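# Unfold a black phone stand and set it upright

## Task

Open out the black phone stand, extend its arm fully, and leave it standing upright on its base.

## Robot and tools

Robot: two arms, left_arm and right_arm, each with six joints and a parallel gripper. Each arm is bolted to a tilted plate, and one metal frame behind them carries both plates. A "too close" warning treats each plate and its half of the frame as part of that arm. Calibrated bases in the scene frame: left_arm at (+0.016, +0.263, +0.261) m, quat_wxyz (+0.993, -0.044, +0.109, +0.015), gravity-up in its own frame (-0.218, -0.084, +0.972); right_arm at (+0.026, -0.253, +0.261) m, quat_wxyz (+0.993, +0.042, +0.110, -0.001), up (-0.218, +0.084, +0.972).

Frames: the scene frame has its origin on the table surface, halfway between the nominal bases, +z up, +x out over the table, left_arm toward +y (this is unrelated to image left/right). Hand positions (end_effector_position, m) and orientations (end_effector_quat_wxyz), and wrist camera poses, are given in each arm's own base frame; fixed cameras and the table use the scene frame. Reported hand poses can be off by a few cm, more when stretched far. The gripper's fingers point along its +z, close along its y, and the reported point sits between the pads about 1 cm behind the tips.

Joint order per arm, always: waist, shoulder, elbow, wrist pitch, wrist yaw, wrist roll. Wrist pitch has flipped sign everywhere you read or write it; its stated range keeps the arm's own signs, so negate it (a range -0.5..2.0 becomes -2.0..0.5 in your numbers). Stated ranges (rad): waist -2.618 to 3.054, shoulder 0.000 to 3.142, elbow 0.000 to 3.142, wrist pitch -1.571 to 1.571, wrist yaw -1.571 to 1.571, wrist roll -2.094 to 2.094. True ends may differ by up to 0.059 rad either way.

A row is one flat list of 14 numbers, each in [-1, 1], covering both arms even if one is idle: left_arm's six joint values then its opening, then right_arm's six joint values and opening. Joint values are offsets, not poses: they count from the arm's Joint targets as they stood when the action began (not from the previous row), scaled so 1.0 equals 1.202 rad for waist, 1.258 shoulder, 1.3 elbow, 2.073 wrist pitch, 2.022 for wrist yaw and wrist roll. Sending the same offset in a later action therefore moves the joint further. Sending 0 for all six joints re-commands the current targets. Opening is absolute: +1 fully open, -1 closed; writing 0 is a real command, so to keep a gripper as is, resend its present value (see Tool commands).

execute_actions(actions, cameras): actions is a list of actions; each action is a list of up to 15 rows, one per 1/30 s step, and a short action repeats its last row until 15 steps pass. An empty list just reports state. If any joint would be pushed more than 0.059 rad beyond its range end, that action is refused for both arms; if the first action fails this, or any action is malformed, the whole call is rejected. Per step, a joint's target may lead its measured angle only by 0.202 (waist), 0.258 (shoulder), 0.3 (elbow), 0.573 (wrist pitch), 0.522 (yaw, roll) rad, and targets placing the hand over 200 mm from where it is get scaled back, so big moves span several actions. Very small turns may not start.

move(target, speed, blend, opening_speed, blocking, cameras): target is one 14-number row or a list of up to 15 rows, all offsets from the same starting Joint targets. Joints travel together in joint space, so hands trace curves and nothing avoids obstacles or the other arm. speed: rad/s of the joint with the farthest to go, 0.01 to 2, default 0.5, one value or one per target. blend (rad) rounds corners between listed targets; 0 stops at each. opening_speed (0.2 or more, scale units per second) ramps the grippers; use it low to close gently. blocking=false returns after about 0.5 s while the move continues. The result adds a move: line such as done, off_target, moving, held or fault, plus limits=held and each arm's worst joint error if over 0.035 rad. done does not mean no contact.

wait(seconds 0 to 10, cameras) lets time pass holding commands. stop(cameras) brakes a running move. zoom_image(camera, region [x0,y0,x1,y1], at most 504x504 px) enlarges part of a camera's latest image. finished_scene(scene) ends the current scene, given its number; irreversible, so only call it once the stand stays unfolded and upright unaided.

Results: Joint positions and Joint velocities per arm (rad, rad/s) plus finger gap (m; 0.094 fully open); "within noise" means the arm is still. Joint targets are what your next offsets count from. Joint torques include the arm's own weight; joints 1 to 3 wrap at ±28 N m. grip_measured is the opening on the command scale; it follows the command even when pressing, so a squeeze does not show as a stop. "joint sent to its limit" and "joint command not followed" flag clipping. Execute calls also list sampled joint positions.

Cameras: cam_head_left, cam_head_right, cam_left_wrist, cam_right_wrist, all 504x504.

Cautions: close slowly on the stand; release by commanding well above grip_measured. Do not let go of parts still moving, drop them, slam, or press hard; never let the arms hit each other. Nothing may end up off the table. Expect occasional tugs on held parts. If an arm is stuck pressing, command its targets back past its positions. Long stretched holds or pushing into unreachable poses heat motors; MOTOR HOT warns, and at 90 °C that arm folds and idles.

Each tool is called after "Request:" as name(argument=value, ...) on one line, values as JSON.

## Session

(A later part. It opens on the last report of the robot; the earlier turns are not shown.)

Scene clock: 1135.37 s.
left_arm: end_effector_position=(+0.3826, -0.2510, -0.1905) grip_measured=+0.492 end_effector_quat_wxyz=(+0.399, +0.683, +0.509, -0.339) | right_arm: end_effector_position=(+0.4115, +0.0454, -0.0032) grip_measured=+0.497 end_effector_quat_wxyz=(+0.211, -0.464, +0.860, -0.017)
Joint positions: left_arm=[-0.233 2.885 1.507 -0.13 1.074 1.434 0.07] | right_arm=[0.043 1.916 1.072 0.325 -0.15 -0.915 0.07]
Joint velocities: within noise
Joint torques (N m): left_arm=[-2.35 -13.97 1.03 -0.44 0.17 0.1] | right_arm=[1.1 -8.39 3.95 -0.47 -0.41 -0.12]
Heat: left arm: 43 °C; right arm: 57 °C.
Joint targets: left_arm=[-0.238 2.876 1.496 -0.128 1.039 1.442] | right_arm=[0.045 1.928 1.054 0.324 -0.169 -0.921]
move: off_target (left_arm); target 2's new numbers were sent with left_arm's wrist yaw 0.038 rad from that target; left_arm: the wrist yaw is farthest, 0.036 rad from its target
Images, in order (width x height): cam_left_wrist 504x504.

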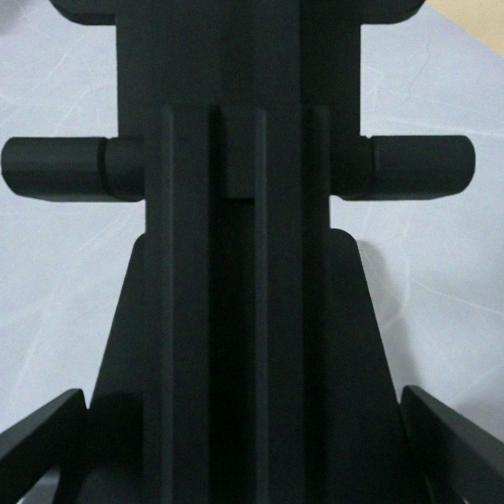

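Request:
move(target=[0,0,0,0,0,0,0.1,0.2571,-0.0564,-0.1138,-0.0429,-0.0312,-0.0757,0.85], speed=0.6, opening_speed=1, cameras=["cam_right_wrist","cam_left_wrist"])

Scene clock: 1150.87 s.
left_arm: end_effector_position=(+0.3826, -0.2510, -0.1905) grip_measured=+0.492 end_effector_quat_wxyz=(+0.399, +0.683, +0.509, -0.339) | right_arm: end_effector_position=(+0.3406, +0.1673, -0.0251) grip_measured=+0.847 end_effector_quat_wxyz=(+0.205, -0.652, +0.729, +0.035)
Joint positions: left_arm=[-0.233 2.885 1.507 -0.13 1.074 1.434 0.07] | right_arm=[0.355 1.883 0.922 0.246 -0.213 -1.066 0.087]
Joint velocities: within noise
Joint torques (N m): left_arm=[-2.32 -14.06 1.05 -0.44 0.16 0.1] | right_arm=[1.21 -10.3 3.66 -0.58 -0.47 -0.11]
Heat: left arm: 43 °C; right arm: 57 °C.
Joint targets: left_arm=[-0.238 2.876 1.496 -0.128 1.039 1.442] | right_arm=[0.354 1.857 0.907 0.234 -0.233 -1.074]
move: done
Images, in order (width x height): cam_left_wrist 504x504, cam_right_wrist 504x504.

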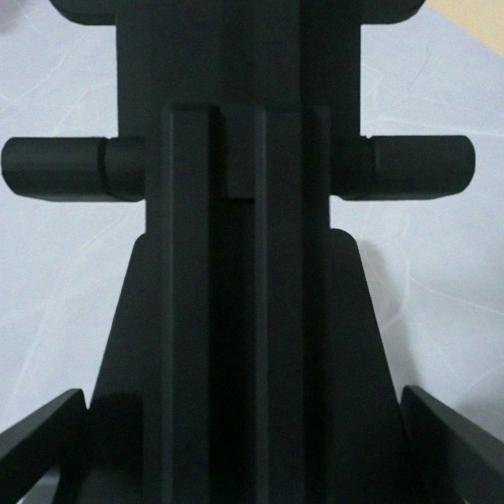

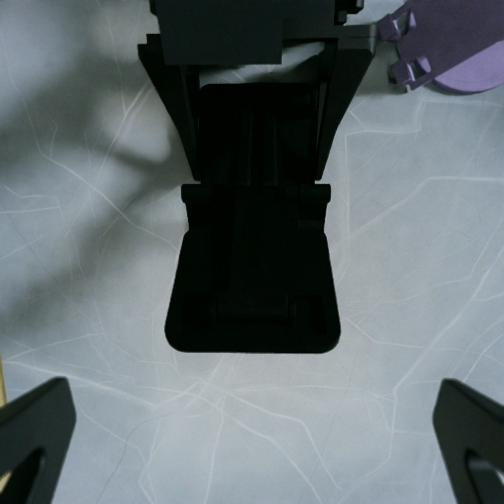

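Request:
move(target=[0,0,0,0,0,0,0.1,-0.05,0.2234,-0.02,-0.1573,-0.0648,-0.0203,0.85], speed=0.4, opening_speed=1, cameras=["cam_right_wrist","cam_head_right"])

Request:
zoom_image(camera="cam_head_right", region=[190, 200, 290, 280])

Scene clock: 1178.07 s.
left_arm: end_effector_position=(+0.3826, -0.2510, -0.1905) grip_measured=+0.492 end_effector_quat_wxyz=(+0.399, +0.683, +0.509, -0.339) | right_arm: end_effector_position=(+0.3600, +0.1749, -0.0815) grip_measured=+0.847 end_effector_quat_wxyz=(+0.259, -0.651, +0.710, +0.070)
Joint positions: left_arm=[-0.233 2.885 1.507 -0.13 1.074 1.434 0.07] | right_arm=[0.3 2.113 0.891 -0.081 -0.341 -1.108 0.087]
Joint velocities: within noise
Joint torques (N m): left_arm=[-2.32 -14.16 1.26 -0.43 0.15 0.08] | right_arm=[0.84 -7.17 2.81 -0.65 -0.55 -0.12]
Heat: left arm: 44 °C; right arm: 60 °C.
Joint targets: left_arm=[-0.238 2.876 1.496 -0.128 1.039 1.442] | right_arm=[0.294 2.138 0.881 -0.091 -0.364 -1.115]
move: done
Images, in order (width x height): cam_head_right 504x504, cam_right_wrist 504x504.

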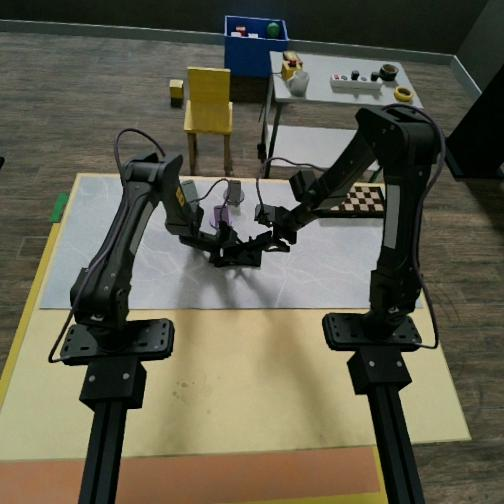

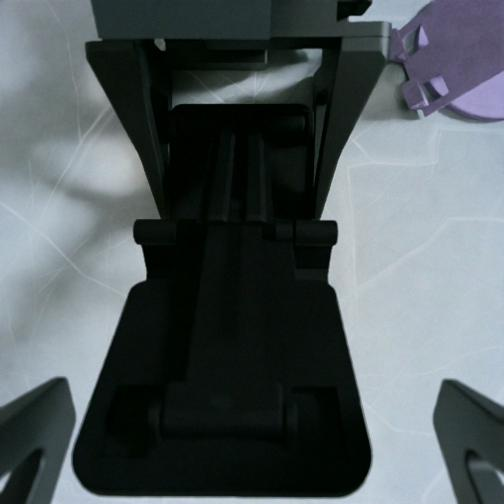

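Scaled by 5.040 from the camera's 504x504 image, which has a finer 720x720 frame.

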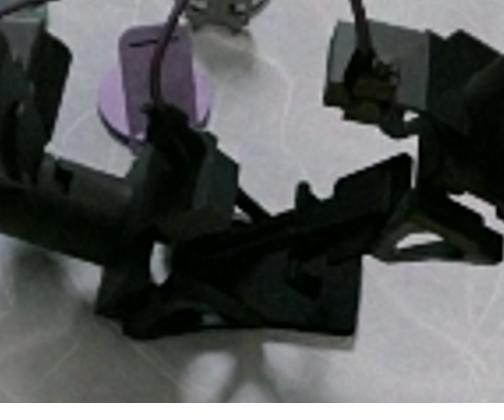

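Request:
move(target=[[0,0,0,0,0,0,0.1,0.004,0,-0.028,-0.012,0,0,0.85],[0,0,0,0,0,0,0.1,0.004,0,-0.028,-0.012,0,0,-0.1]], speed=0.3, opening_speed=0.8, cameras=["cam_right_wrist","cam_left_wrist"])

Scene clock: 1187.20 s.
left_arm: end_effector_position=(+0.3826, -0.2510, -0.1905) grip_measured=+0.491 end_effector_quat_wxyz=(+0.399, +0.683, +0.509, -0.339) | right_arm: end_effector_position=(+0.3528, +0.1727, -0.0863) grip_measured=+0.307 end_effector_quat_wxyz=(+0.258, -0.651, +0.710, +0.070)
Joint positions: left_arm=[-0.233 2.885 1.507 -0.13 1.074 1.434 0.07] | right_arm=[0.3 2.113 0.857 -0.115 -0.341 -1.108 0.061]
Joint velocities: within noise
Joint torques (N m): left_arm=[-2.25 -14.08 1.25 -0.33 0.13 0.11] | right_arm=[1.18 -7.13 2.28 -0.54 -0.57 -0.11]
Heat: left arm: 44 °C; right arm: 58 °C.
Joint targets: left_arm=[-0.238 2.876 1.496 -0.128 1.039 1.442] | right_arm=[0.299 2.138 0.844 -0.117 -0.364 -1.115]
move: done
Images, in order (width x height): cam_left_wrist 504x504, cam_right_wrist 504x504.

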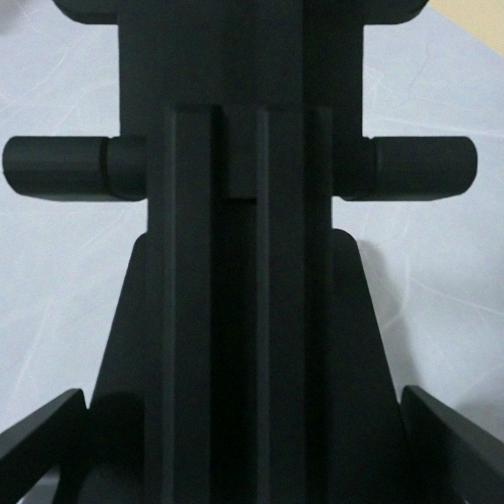

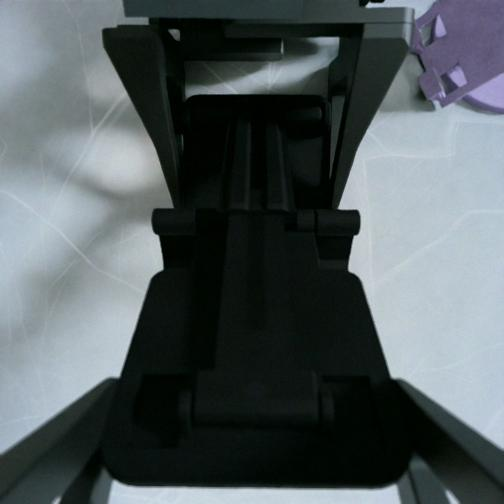

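Request:
move(target=[0,0.015,0,0,-0.1,0,0.0,0.134,-0.0938,0.1123,0.1249,0.0712,0.0495,-0.2], speed=0.15, cameras=["cam_right_wrist","cam_left_wrist"])

Scene clock: 1207.87 s.
left_arm: end_effector_position=(+0.3825, -0.2503, -0.1876) grip_measured=+0.491 end_effector_quat_wxyz=(+0.396, +0.685, +0.511, -0.337) | right_arm: end_effector_position=(+0.3514, +0.1887, -0.0717) grip_measured=+0.307 end_effector_quat_wxyz=(+0.193, -0.656, +0.730, +0.015)
Joint positions: left_arm=[-0.233 2.871 1.5 -0.115 1.066 1.439 0.07] | right_arm=[0.427 2.069 0.966 0.104 -0.142 -1.011 0.061]
Joint velocities: within noise
Joint torques (N m): left_arm=[-2.18 -11.22 1.65 -0.56 -1.85 0.01] | right_arm=[4.23 -12.68 6.57 -0.12 -1.13 -0.09]
Heat: left arm: 44 °C; right arm: 55 °C.
Joint targets: left_arm=[-0.238 2.895 1.496 -0.127 0.837 1.442] | right_arm=[0.460 2.020 0.990 0.143 -0.220 -1.015]
move: off_target (left_arm, right_arm); left_arm: the wrist yaw is farthest, 0.230 rad from its target; right_arm: the wrist yaw is farthest, 0.078 rad from its target
Images, in order (width x height): cam_left_wrist 504x504, cam_right_wrist 504x504.

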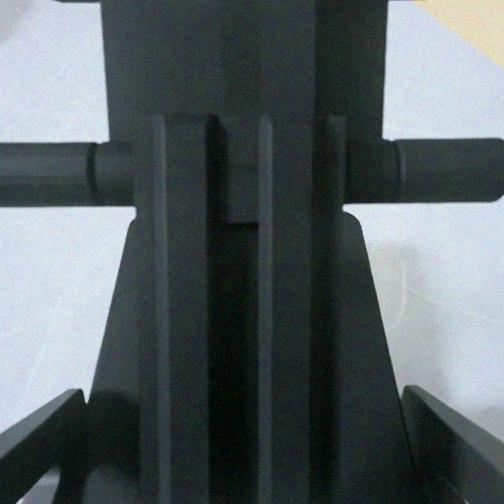

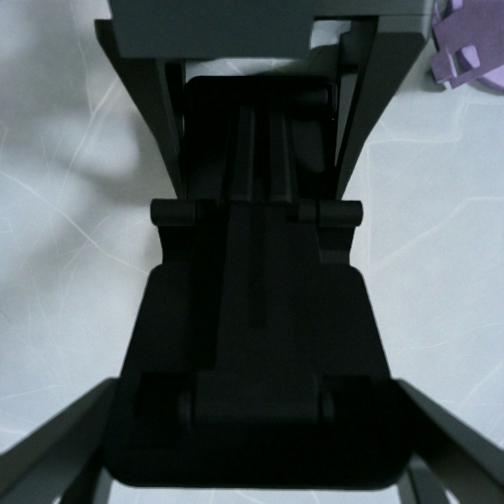

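Request:
move(target=[0,0.02,0,0,-0.055,0,0.0,0.079,0.008,0.1031,0.0685,0.0346,0.0356,-0.3], speed=0.15, cameras=["cam_right_wrist","cam_left_wrist"])

Scene clock: 1215.37 s.
left_arm: end_effector_position=(+0.3833, -0.2504, -0.1894) grip_measured=+0.491 end_effector_quat_wxyz=(+0.390, +0.689, +0.514, -0.330) | right_arm: end_effector_position=(+0.3520, +0.2079, -0.0569) grip_measured=+0.307 end_effector_quat_wxyz=(+0.158, -0.656, +0.737, -0.015)
Joint positions: left_arm=[-0.238 2.867 1.5 -0.109 1.045 1.44 0.07] | right_arm=[0.515 2.069 1.082 0.266 -0.037 -0.934 0.061]
Joint velocities: within noise
Joint torques (N m): left_arm=[-2 -8.8 1.83 -0.65 -2.81 0.03] | right_arm=[5.01 -12.33 8.69 -0.22 -1.51 -0.12]
Heat: left arm: 45 °C; right arm: 58 °C.
Joint targets: left_arm=[-0.238 2.920 1.496 -0.127 0.726 1.442] | right_arm=[0.555 2.030 1.124 0.284 -0.150 -0.943]
move: off_target (left_arm, right_arm); left_arm: the wrist yaw is farthest, 0.320 rad from its target; right_arm: the wrist yaw is farthest, 0.113 rad from its target
Images, in order (width x height): cam_left_wrist 504x504, cam_right_wrist 504x504.

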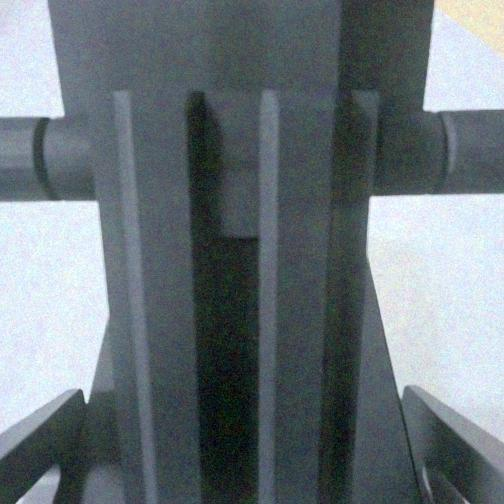

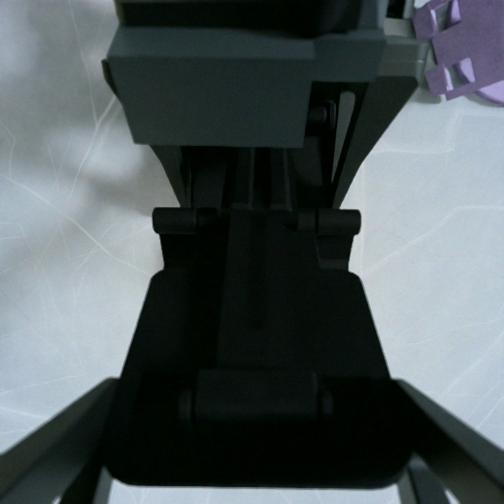

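Request:
move(target=[0,0.0,0,0,-0.02,0,0.0,0.0749,0.0238,0.0892,0.0656,0.0445,0.0361,-0.3], speed=0.15, cameras=["cam_right_wrist","cam_left_wrist"])

Scene clock: 1221.50 s.
left_arm: end_effector_position=(+0.3844, -0.2521, -0.1904) grip_measured=+0.491 end_effector_quat_wxyz=(+0.386, +0.694, +0.516, -0.323) | right_arm: end_effector_position=(+0.3504, +0.2252, -0.0439) grip_measured=+0.307 end_effector_quat_wxyz=(+0.133, -0.654, +0.743, -0.049)
Joint positions: left_arm=[-0.245 2.861 1.5 -0.109 1.024 1.438 0.07] | right_arm=[0.596 2.082 1.184 0.396 0.063 -0.856 0.061]
Joint velocities: within noise
Joint torques (N m): left_arm=[-1.24 -8.57 1.83 -0.62 -2.99 0.06] | right_arm=[6.01 -11.38 10.52 -0.11 -1.54 -0.19]
Heat: left arm: 44 °C; right arm: 59 °C.
Joint targets: left_arm=[-0.238 2.920 1.496 -0.127 0.685 1.442] | right_arm=[0.645 2.060 1.240 0.420 -0.060 -0.870]
move: off_target (left_arm, right_arm); left_arm: the wrist yaw is farthest, 0.338 rad from its target; right_arm: the wrist yaw is farthest, 0.123 rad from its target
Images, in order (width x height): cam_left_wrist 504x504, cam_right_wrist 504x504.

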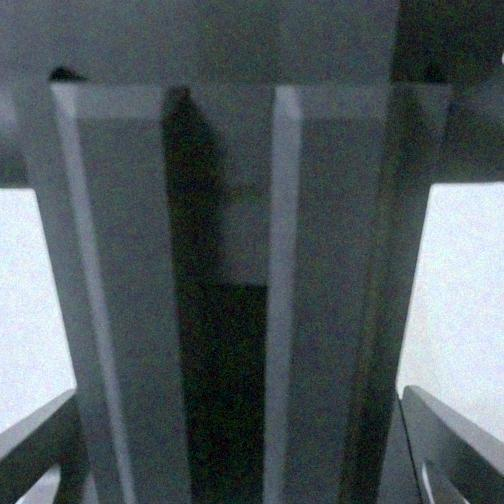

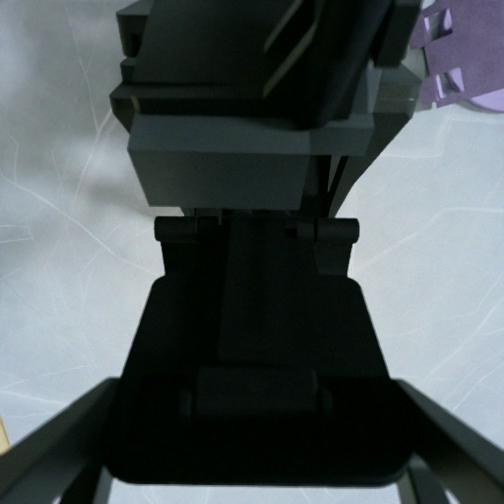

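Request:
move(target=[0,-0.015,0,0,0.08,0,0.0,-0.036,0.012,-0.036,-0.012,0.055,0,-0.2], speed=0.3, cameras=["cam_right_wrist","cam_left_wrist"])

Scene clock: 1227.83 s.
left_arm: end_effector_position=(+0.3858, -0.2534, -0.1888) grip_measured=+0.491 end_effector_quat_wxyz=(+0.391, +0.695, +0.511, -0.321) | right_arm: end_effector_position=(+0.3522, +0.2220, -0.0444) grip_measured=+0.307 end_effector_quat_wxyz=(+0.130, -0.652, +0.744, -0.059)
Joint positions: left_arm=[-0.246 2.861 1.5 -0.122 1.029 1.438 0.07] | right_arm=[0.596 2.084 1.184 0.397 0.083 -0.855 0.061]
Joint velocities: within noise
Joint torques (N m): left_arm=[-1.07 -9.95 1.77 -0.47 -1.37 0.04] | right_arm=[2.44 -10.33 6.2 -0.33 -0.44 -0.15]
Heat: left arm: 44 °C; right arm: 58 °C.
Joint targets: left_arm=[-0.238 2.901 1.496 -0.127 0.847 1.442] | right_arm=[0.602 2.075 1.193 0.396 0.052 -0.870]
move: off_target (left_arm); left_arm: the wrist yaw is farthest, 0.182 rad from its target
Images, in order (width x height): cam_left_wrist 504x504, cam_right_wrist 504x504.

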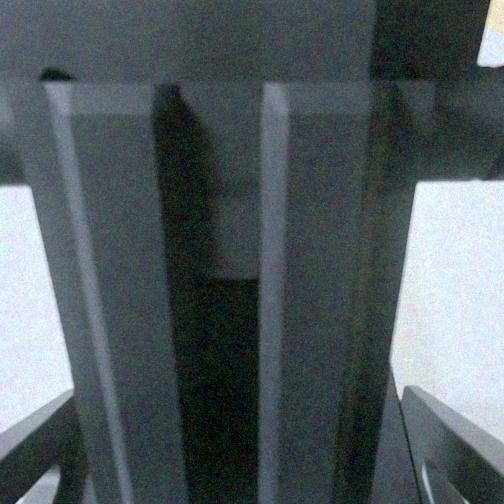

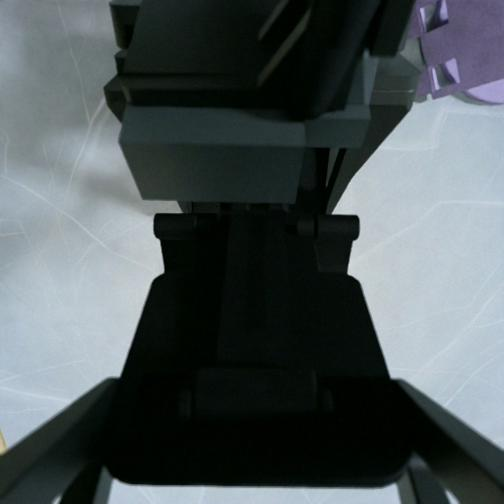

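Request:
move(target=[[0,0,0,0,0.0,0,0.0,0,0,0,0,0,0,0.9]], speed=0.3, opening_speed=0.7, cameras=["cam_right_wrist","cam_left_wrist"])

Scene clock: 1233.70 s.
left_arm: end_effector_position=(+0.3874, -0.2518, -0.1918) grip_measured=+0.491 end_effector_quat_wxyz=(+0.384, +0.693, +0.522, -0.316) | right_arm: end_effector_position=(+0.3516, +0.2246, -0.0441) grip_measured=+0.897 end_effector_quat_wxyz=(+0.133, -0.656, +0.741, -0.052)
Joint positions: left_arm=[-0.246 2.861 1.5 -0.123 1.008 1.42 0.07] | right_arm=[0.596 2.084 1.185 0.394 0.069 -0.863 0.089]
Joint velocities: within noise
Joint torques (N m): left_arm=[-1.21 -9.96 1.88 -0.49 -1.15 0.25] | right_arm=[2.43 -10.4 5.98 -0.37 -0.28 -0.09]
Heat: left arm: 44 °C; right arm: 58 °C.
Joint targets: left_arm=[-0.238 2.901 1.496 -0.127 0.847 1.442] | right_arm=[0.602 2.075 1.193 0.395 0.052 -0.870]
move: off_target (left_arm); left_arm: the wrist yaw is farthest, 0.161 rad from its target
Images, in order (width x height): cam_left_wrist 504x504, cam_right_wrist 504x504.

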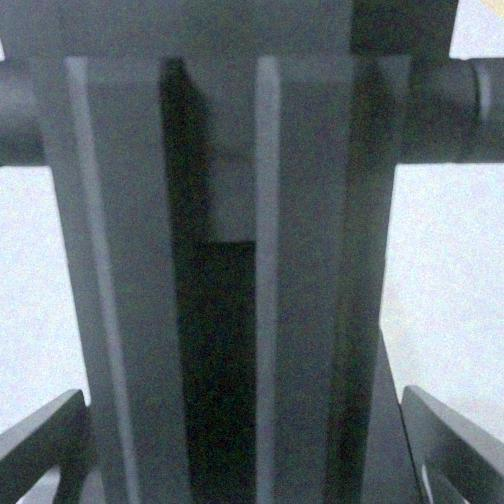

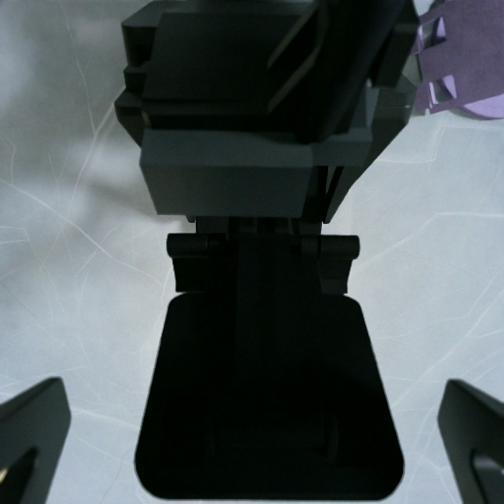

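Request:
move(target=[[0,0,0,0,0.0,0,0.0,-0.05,0.01,-0.056,-0.041,-0.03,-0.0237,0.9],[0,0.02,0,0,-0.07,0,0.0,-0.05,0.01,-0.056,-0.041,-0.03,-0.0237,-0.1]], speed=0.3, opening_speed=0.8, cameras=["cam_right_wrist","cam_left_wrist"])

Scene clock: 1252.80 s.
left_arm: end_effector_position=(+0.3874, -0.2514, -0.1930) grip_measured=+0.491 end_effector_quat_wxyz=(+0.382, +0.694, +0.524, -0.314) | right_arm: end_effector_position=(+0.3553, +0.2135, -0.0529) grip_measured=+0.312 end_effector_quat_wxyz=(+0.147, -0.657, +0.739, -0.032)
Joint positions: left_arm=[-0.247 2.861 1.5 -0.121 1 1.42 0.07] | right_arm=[0.543 2.084 1.134 0.319 0.01 -0.911 0.062]
Joint velocities: within noise
Joint torques (N m): left_arm=[-1.13 -7.94 1.74 -0.52 -2.55 0.23] | right_arm=[1.63 -9.25 4.05 -0.49 -0.33 -0.11]
Heat: left arm: 44 °C; right arm: 56 °C.
Joint targets: left_arm=[-0.238 2.926 1.496 -0.128 0.706 1.442] | right_arm=[0.542 2.088 1.120 0.311 -0.009 -0.918]
move: off_target (left_arm); left_arm: the wrist yaw is farthest, 0.295 rad from its target
Images, in order (width x height): cam_left_wrist 504x504, cam_right_wrist 504x504.

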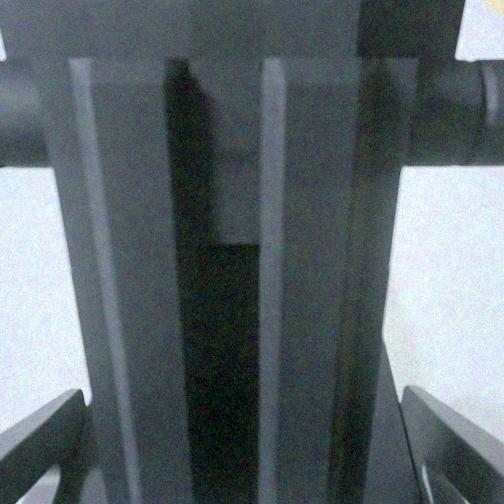

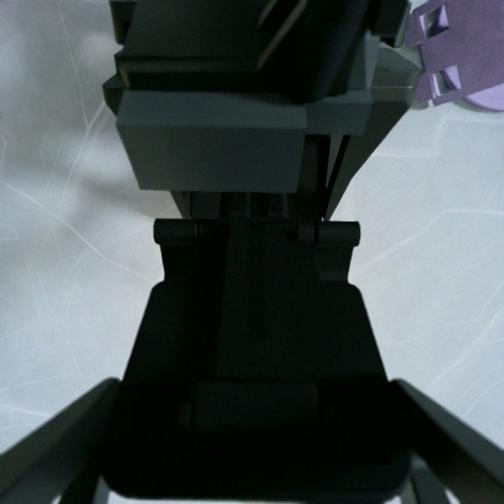

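Request:
move(target=[0,0.0,0,0,0.0,0,0.0,0.138,-0.011,0.18,0.09,0.0143,0.05,-0.3], speed=0.15, cameras=["cam_right_wrist","cam_left_wrist"])

Scene clock: 1260.07 s.
left_arm: end_effector_position=(+0.3879, -0.2540, -0.1894) grip_measured=+0.491 end_effector_quat_wxyz=(+0.393, +0.699, +0.509, -0.314) | right_arm: end_effector_position=(+0.3523, +0.2427, -0.0363) grip_measured=+0.311 end_effector_quat_wxyz=(+0.121, -0.655, +0.742, -0.074)
Joint positions: left_arm=[-0.249 2.86 1.5 -0.134 1.018 1.441 0.07] | right_arm=[0.655 2.115 1.279 0.481 0.13 -0.807 0.062]
Joint velocities: within noise
Joint torques (N m): left_arm=[-0.99 -7.76 1.88 -0.44 -2.67 0] | right_arm=[6.37 -13.2 12.53 -0.2 -1.34 -0.18]
Heat: left arm: 43 °C; right arm: 56 °C.
Joint targets: left_arm=[-0.238 2.926 1.496 -0.127 0.705 1.442] | right_arm=[0.708 2.074 1.355 0.497 0.020 -0.817]
move: off_target (left_arm, right_arm); left_arm: the wrist yaw is farthest, 0.312 rad from its target; right_arm: the wrist yaw is farthest, 0.110 rad from its target
Images, in order (width x height): cam_left_wrist 504x504, cam_right_wrist 504x504.

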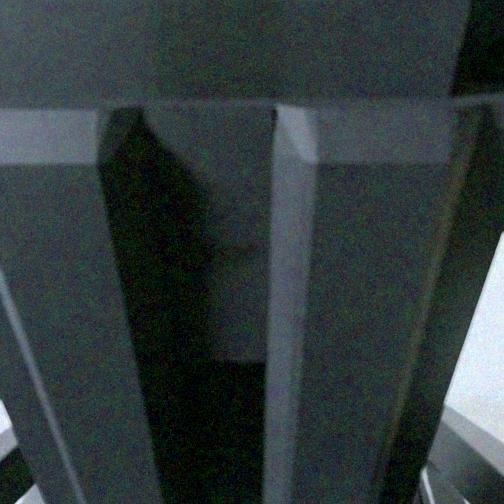

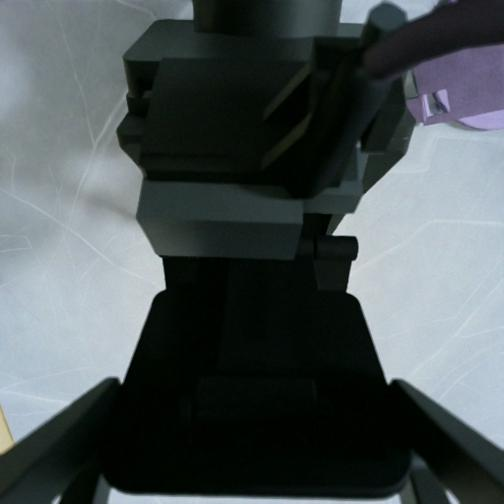

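Request:
move(target=[[0,-0.02,0,0,0.09,0,0.0,-0.04,0.03,-0.05,-0.008,0.05,0,-0.3],[0,-0.02,0,0,0.09,0,0.0,-0.04,0.03,-0.05,-0.008,0.05,0,0.9]], speed=0.3, opening_speed=0.8, cameras=["cam_right_wrist","cam_left_wrist"])

Scene clock: 1267.30 s.
left_arm: end_effector_position=(+0.3895, -0.2534, -0.1905) grip_measured=+0.491 end_effector_quat_wxyz=(+0.390, +0.695, +0.517, -0.312) | right_arm: end_effector_position=(+0.3533, +0.2413, -0.0375) grip_measured=+0.897 end_effector_quat_wxyz=(+0.119, -0.655, +0.742, -0.078)
Joint positions: left_arm=[-0.249 2.86 1.5 -0.14 1.008 1.42 0.07] | right_arm=[0.654 2.12 1.28 0.48 0.138 -0.81 0.089]
Joint velocities: within noise
Joint torques (N m): left_arm=[-0.96 -9.92 1.84 -0.42 -0.75 0.25] | right_arm=[2.5 -10.86 6.39 -0.32 -0.25 -0.1]
Heat: left arm: 43 °C; right arm: 56 °C.
Joint targets: left_arm=[-0.238 2.901 1.496 -0.128 0.888 1.442] | right_arm=[0.659 2.111 1.289 0.480 0.121 -0.817]
move: off_target (left_arm); left_arm: the wrist yaw is farthest, 0.121 rad from its target
Images, in order (width x height): cam_left_wrist 504x504, cam_right_wrist 504x504.

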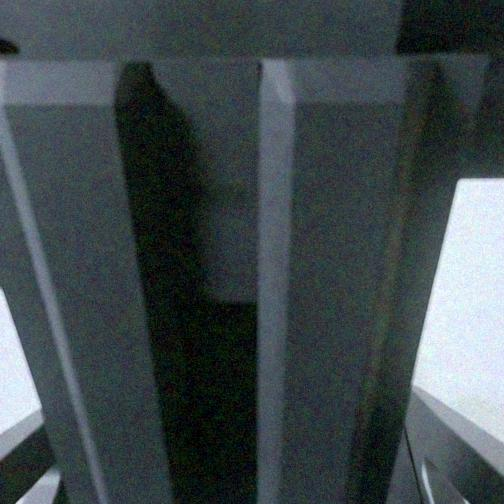

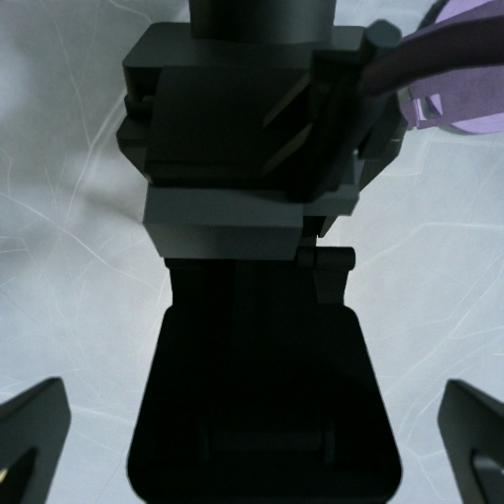

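Request:
move(target=[[0,0,0,0,0.0,0,0.0,0,-0.1987,-0.154,0.024,0,0,0.9],[0,0,0,0,0.0,0,0.0,-0.598,-0.144,-0.184,-0.087,-0.159,0.157,0.9],[0,0,0,0,0.0,0,0.0,-0.5965,0.358,-0.229,-0.379,-0.498,0.4535,-0.95]], speed=[0.3,0.8,0.8], opening_speed=2)

Request:
zoom_image(camera="cam_head_right", region=[190, 200, 290, 280])

Scene clock: 1294.80 s.
left_arm: end_effector_position=(+0.3895, -0.2534, -0.1905) grip_measured=+0.491 end_effector_quat_wxyz=(+0.390, +0.695, +0.517, -0.312) | right_arm: end_effector_position=(+0.3762, +0.1120, -0.1467) grip_measured=-0.947 end_effector_quat_wxyz=(+0.145, +0.005, +0.897, +0.418)
Joint positions: left_arm=[-0.249 2.86 1.5 -0.14 1.008 1.42 0.07] | right_arm=[-0.068 2.53 1.004 -0.291 -0.87 0.1 0.002]
Joint velocities: within noise
Joint torques (N m): left_arm=[-0.98 -9.91 1.7 -0.33 -0.77 0.25] | right_arm=[1.61 -6.93 0.1 -0.43 -0.74 -0.04]
Heat: left arm: 45 °C; right arm: 57 °C.
Joint targets: left_arm=[-0.238 2.901 1.496 -0.128 0.888 1.442] | right_arm=[-0.058 2.562 0.992 -0.305 -0.886 0.100]
move: off_target (left_arm); left_arm: the wrist yaw is farthest, 0.120 rad from its target

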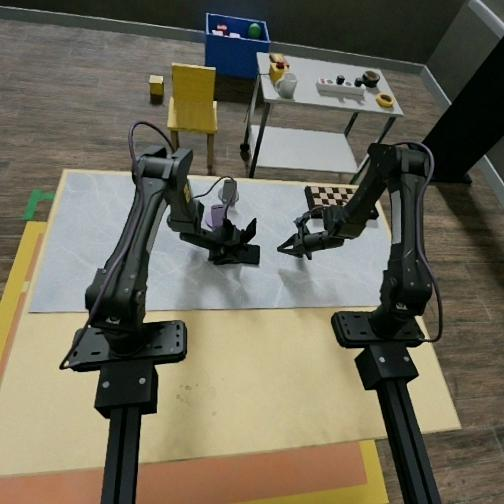

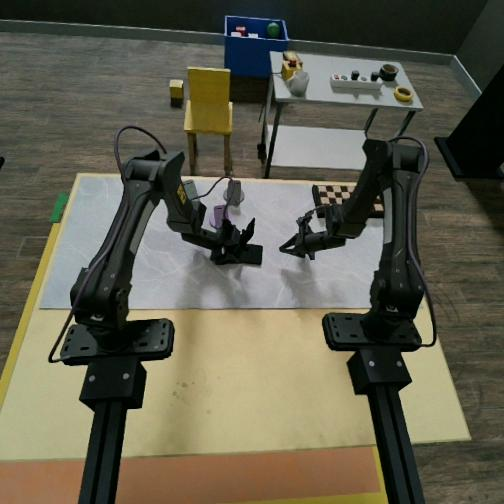

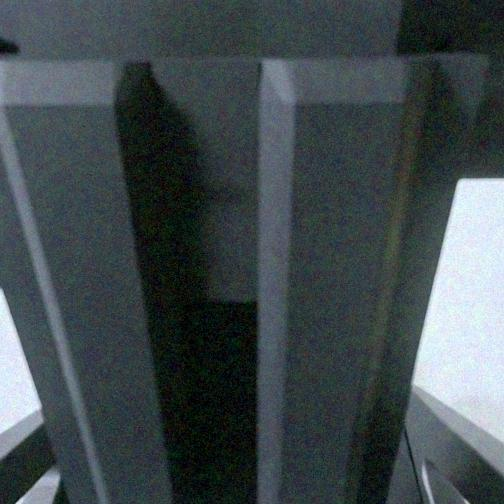

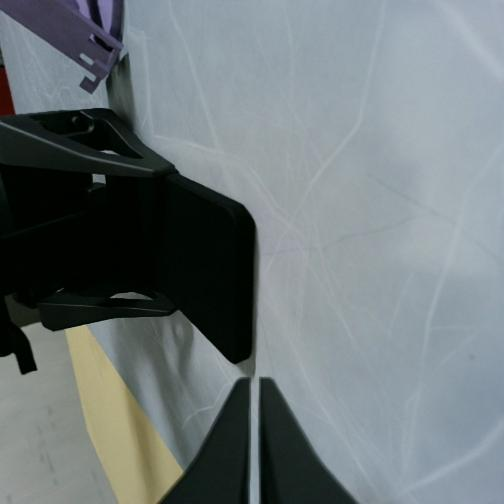

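Scaled by 5.040 from the camera's 504x504 image, which has a finer 720x720 frame.

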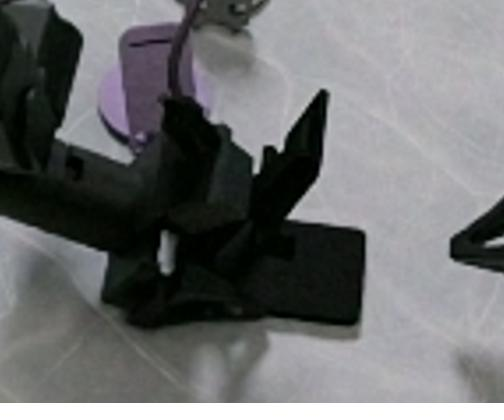

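Request:
move(target=[0,0,0,0,0.0,0,0.0,0.115,0.1033,0.042,-0.098,0.024,0.097,-0.95], speed=0.25, cameras=["cam_right_wrist","cam_head_right"])

Request:
zoom_image(camera="cam_head_right", region=[190, 200, 290, 280])

Scene clock: 1306.13 s.
left_arm: end_effector_position=(+0.3895, -0.2534, -0.1905) grip_measured=+0.491 end_effector_quat_wxyz=(+0.390, +0.695, +0.517, -0.312) | right_arm: end_effector_position=(+0.3709, +0.1619, -0.1787) grip_measured=-0.947 end_effector_quat_wxyz=(+0.123, +0.009, +0.896, +0.427)
Joint positions: left_arm=[-0.249 2.86 1.5 -0.14 1.008 1.42 0.07] | right_arm=[0.076 2.661 1.038 -0.493 -0.837 0.296 0.002]
Joint velocities: within noise
Joint torques (N m): left_arm=[-0.99 -9.84 1.88 -0.39 -0.77 0.25] | right_arm=[1.5 -7.19 1.43 -0.6 -0.54 -0.02]
Heat: left arm: 46 °C; right arm: 54 °C.
Joint targets: left_arm=[-0.238 2.901 1.496 -0.128 0.888 1.442] | right_arm=[0.081 2.692 1.046 -0.508 -0.838 0.296]
move: off_target (left_arm); left_arm: the wrist yaw is farthest, 0.120 rad from its target
Images, in order (width x height): cam_head_right 504x504, cam_right_wrist 504x504.

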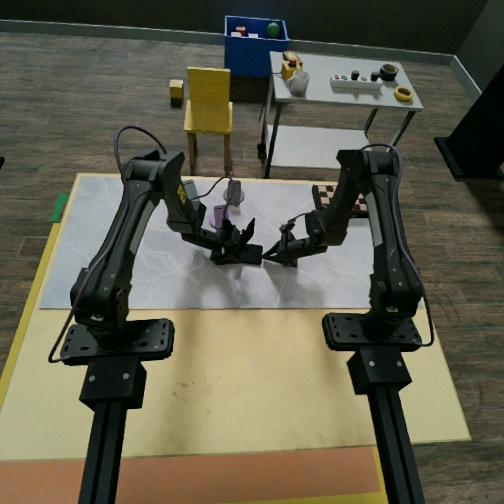

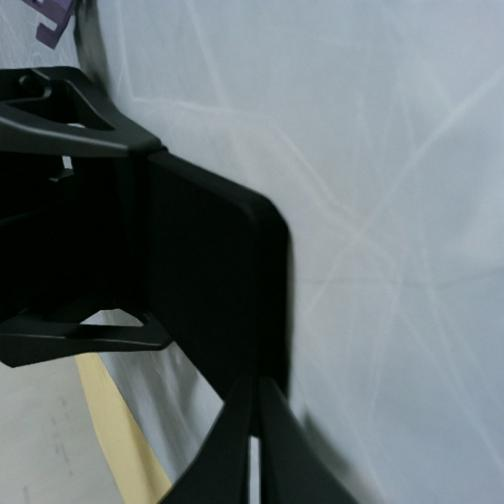

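Scaled by 5.040 from the camera's 504x504 image, which has a finer 720x720 frame.

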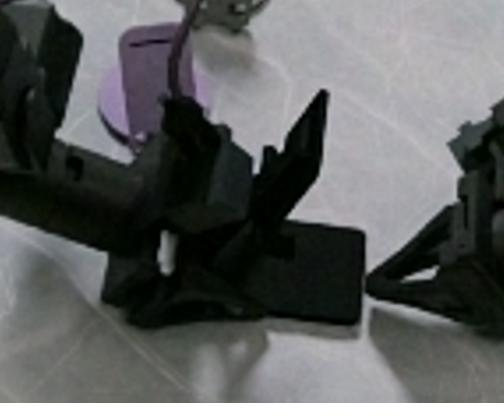

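Request:
move(target=[0,0,0,0,0.0,0,0.0,0.012,0.0115,0.004,-0.006,0,0.003,-0.95], speed=0.25, cameras=["cam_right_wrist"])

Scene clock: 1310.43 s.
left_arm: end_effector_position=(+0.3895, -0.2534, -0.1905) grip_measured=+0.491 end_effector_quat_wxyz=(+0.390, +0.695, +0.517, -0.312) | right_arm: end_effector_position=(+0.3700, +0.1658, -0.1816) grip_measured=-0.947 end_effector_quat_wxyz=(+0.122, +0.006, +0.896, +0.428)
Joint positions: left_arm=[-0.249 2.86 1.5 -0.14 1.008 1.42 0.07] | right_arm=[0.086 2.674 1.044 -0.506 -0.836 0.302 0.002]
Joint velocities: within noise
Joint torques (N m): left_arm=[-1.07 -9.98 1.83 -0.32 -0.7 0.29] | right_arm=[1.92 -7.01 1.33 -0.64 -0.54 -0.03]
Heat: left arm: 46 °C; right arm: 53 °C.
Joint targets: left_arm=[-0.238 2.901 1.496 -0.128 0.888 1.442] | right_arm=[0.095 2.706 1.052 -0.521 -0.837 0.302]
move: off_target (left_arm); left_arm: the wrist yaw is farthest, 0.120 rad from its target
Images, in order (width x height): cam_right_wrist 504x504.

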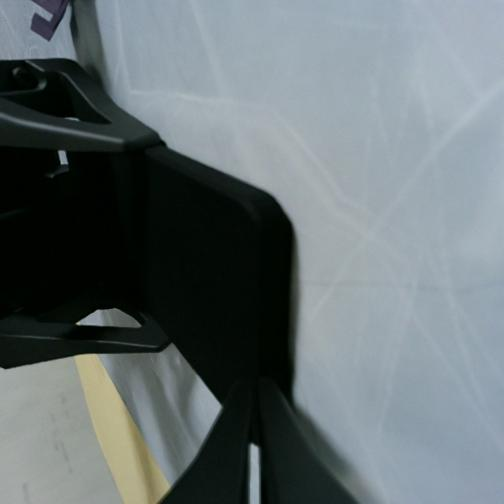

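Request:
move(target=[[0,-0.01,0,0,0.05,0,0.3,0,0,0,0,0,0,-0.95],[0,-0.01,0,0,0.05,0,0.98,0,0,0,0,0,0,-0.95],[0.171,-0.025,0.066,0.207,0.098,0.188,0.98,0,0,0,0,0,0,-0.95]], speed=0.3, opening_speed=0.8)

Request:
zoom_image(camera="cam_head_right", region=[190, 200, 290, 280])

Scene clock: 1323.73 s.
left_arm: end_effector_position=(+0.3940, -0.1711, -0.1806) grip_measured=+0.978 end_effector_quat_wxyz=(+0.399, +0.685, +0.516, -0.324) | right_arm: end_effector_position=(+0.3702, +0.1659, -0.1815) grip_measured=-0.947 end_effector_quat_wxyz=(+0.123, +0.006, +0.896, +0.428)
Joint positions: left_arm=[-0.038 2.86 1.575 0.284 1.079 1.813 0.093] | right_arm=[0.086 2.674 1.044 -0.507 -0.836 0.302 0.002]
Joint velocities: within noise
Joint torques (N m): left_arm=[-0.88 -12.3 2.5 0.31 0.6 0.1] | right_arm=[1.89 -6.99 1.36 -0.64 -0.57 -0.04]
Heat: left arm: 46 °C; right arm: 53 °C.
Joint targets: left_arm=[-0.032 2.869 1.582 0.302 1.086 1.822] | right_arm=[0.095 2.706 1.051 -0.521 -0.837 0.302]
move: done

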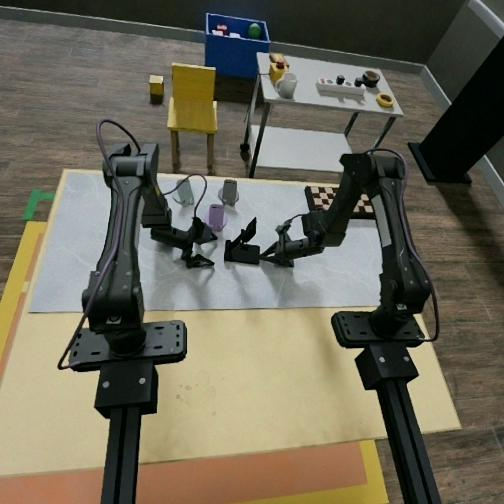

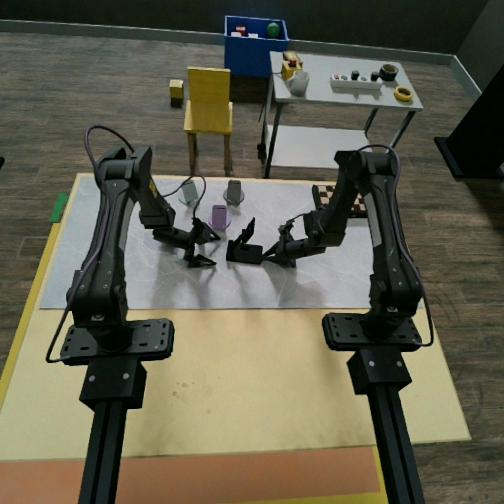

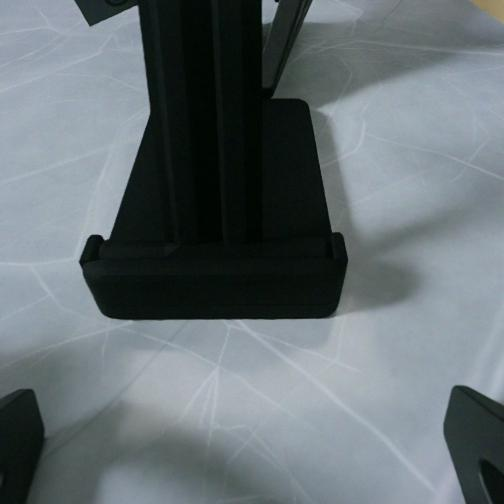

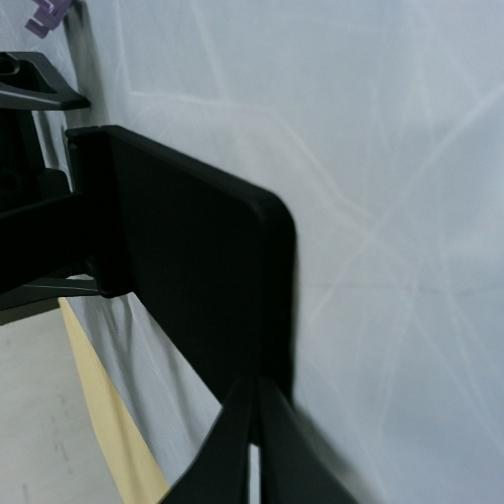

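Scaled by 5.040 from the camera's 504x504 image, which has a finer 720x720 frame.

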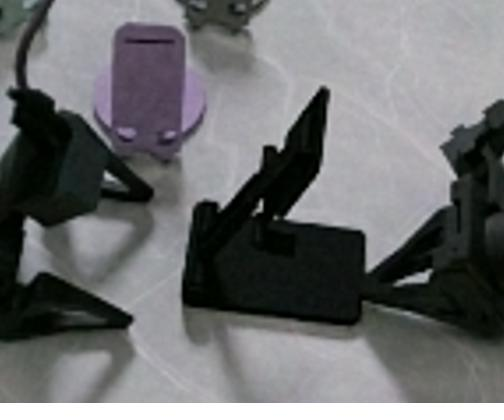

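Request:
move(target=[-0.2413,-0.8235,-0.4138,0.07,-0.3536,-1.0,-0.2,0,0,0,0,0,0,-0.95], speed=0.9, opening_speed=2)

Request:
zoom_image(camera="cam_head_right", region=[190, 200, 290, 280])

Scene clock: 1404.27 s.
left_arm: end_effector_position=(+0.3479, -0.1792, +0.0154) grip_measured=-0.198 end_effector_quat_wxyz=(+0.114, +0.086, +0.965, -0.218) | right_arm: end_effector_position=(+0.3702, +0.1659, -0.1815) grip_measured=-0.947 end_effector_quat_wxyz=(+0.123, +0.006, +0.896, +0.428)
Joint positions: left_arm=[-0.312 1.855 1.056 0.433 0.373 -0.197 0.038] | right_arm=[0.086 2.674 1.044 -0.507 -0.836 0.302 0.002]
Joint velocities: within noise
Joint torques (N m): left_arm=[-2.25 -12.4 3.55 -0.39 0.25 -0.05] | right_arm=[1.87 -7.01 1.55 -0.65 -0.52 -0.03]
Heat: left arm: 51 °C; right arm: 52 °C.
Joint targets: left_arm=[-0.322 1.833 1.044 0.447 0.371 -0.200] | right_arm=[0.095 2.706 1.051 -0.521 -0.837 0.302]
move: done

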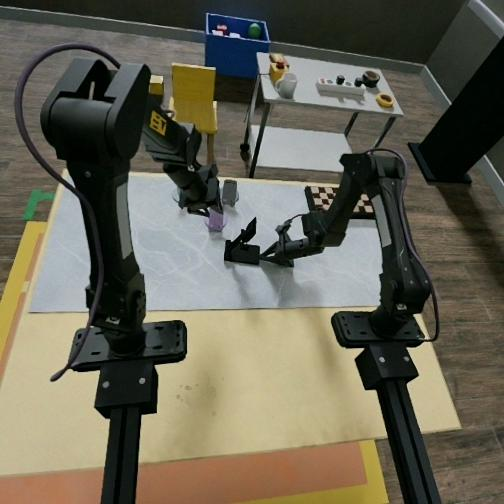

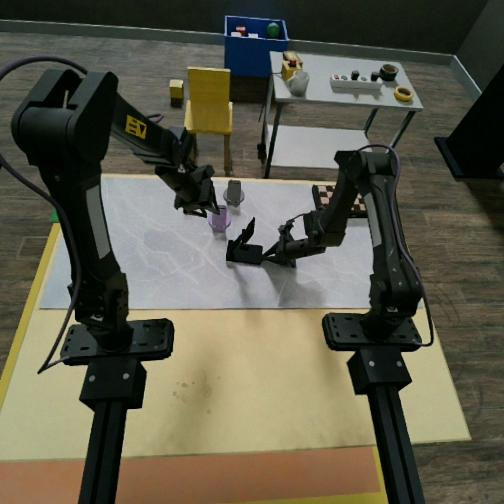

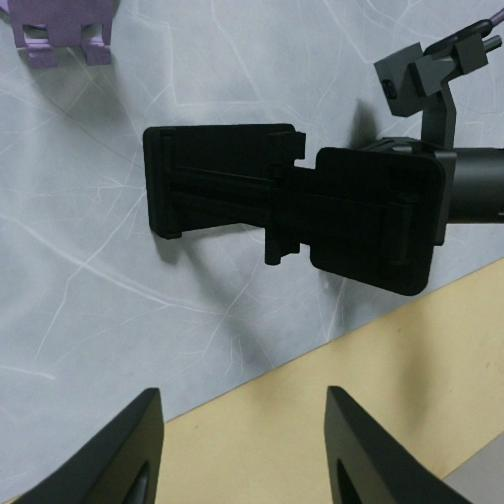

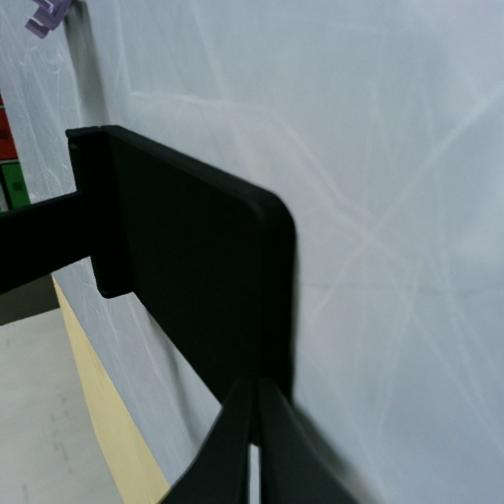

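Scaled by 5.040 from the camera's 504x504 image, which has a finer 720x720 frame.

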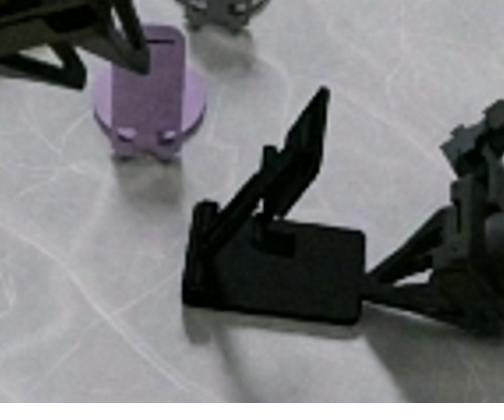

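Request:
move(target=[[-0.356,0.3712,0.6585,0.3632,-0.3318,-0.2473,-0.1,0,0,0,0,0,0,-0.95],[-0.411,0.5652,0.8654,0.3724,-0.3586,-0.2453,-0.1,0,0,0,0,0,0,-0.95]], speed=0.6, opening_speed=2)

Request:
zoom_image(camera="cam_head_right", region=[190, 200, 290, 280])

Scene clock: 1427.60 s.
left_arm: end_effector_position=(+0.3774, -0.3073, +0.0000) grip_measured=-0.102 end_effector_quat_wxyz=(+0.112, +0.059, +0.984, +0.127) | right_arm: end_effector_position=(+0.3702, +0.1659, -0.1815) grip_measured=-0.947 end_effector_quat_wxyz=(+0.123, +0.006, +0.896, +0.428)
Joint positions: left_arm=[-0.808 2.523 2.149 1.205 -0.34 -0.69 0.042] | right_arm=[0.086 2.674 1.044 -0.507 -0.836 0.302 0.002]
Joint velocities: within noise
Joint torques (N m): left_arm=[-3.89 -14.02 6.83 0.16 -0.25 -0.04] | right_arm=[2.06 -6.91 1.42 -0.61 -0.56 -0.04]
Heat: left arm: 51 °C; right arm: 51 °C.
Joint targets: left_arm=[-0.816 2.545 2.169 1.219 -0.354 -0.696] | right_arm=[0.095 2.706 1.051 -0.521 -0.837 0.302]
move: done

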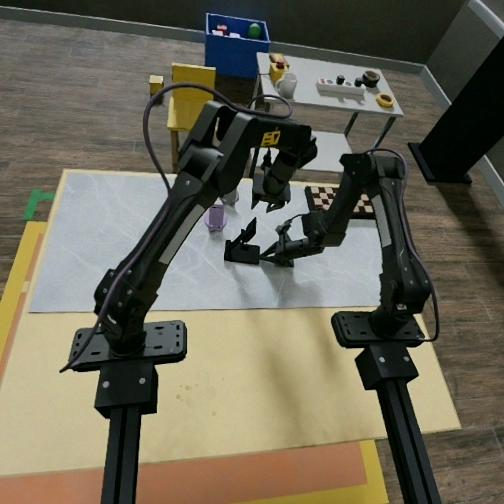

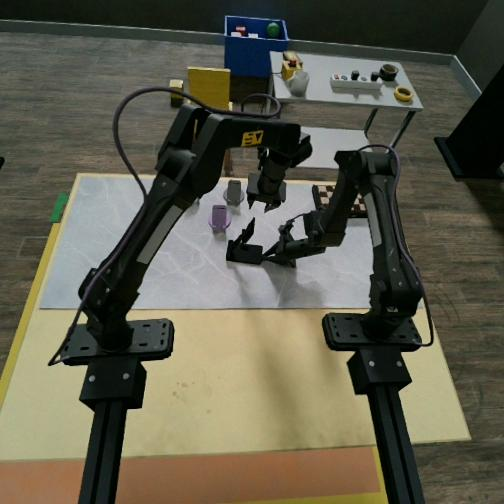

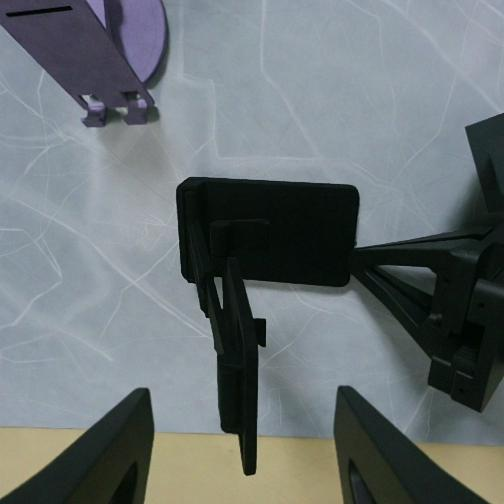

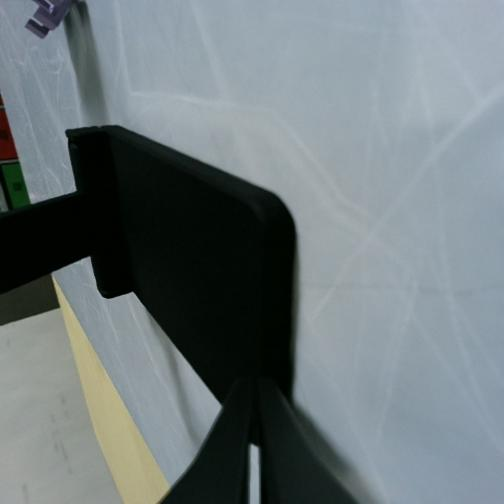

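Scaled by 5.040 from the camera's 504x504 image, which has a finer 720x720 frame.

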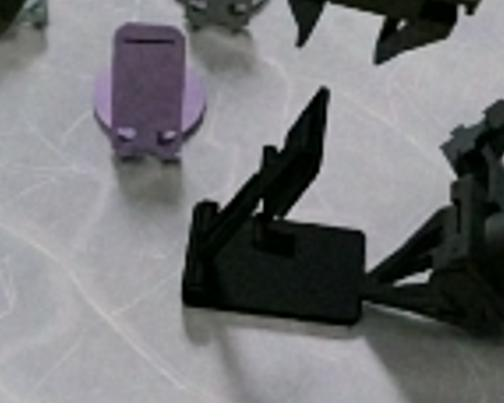

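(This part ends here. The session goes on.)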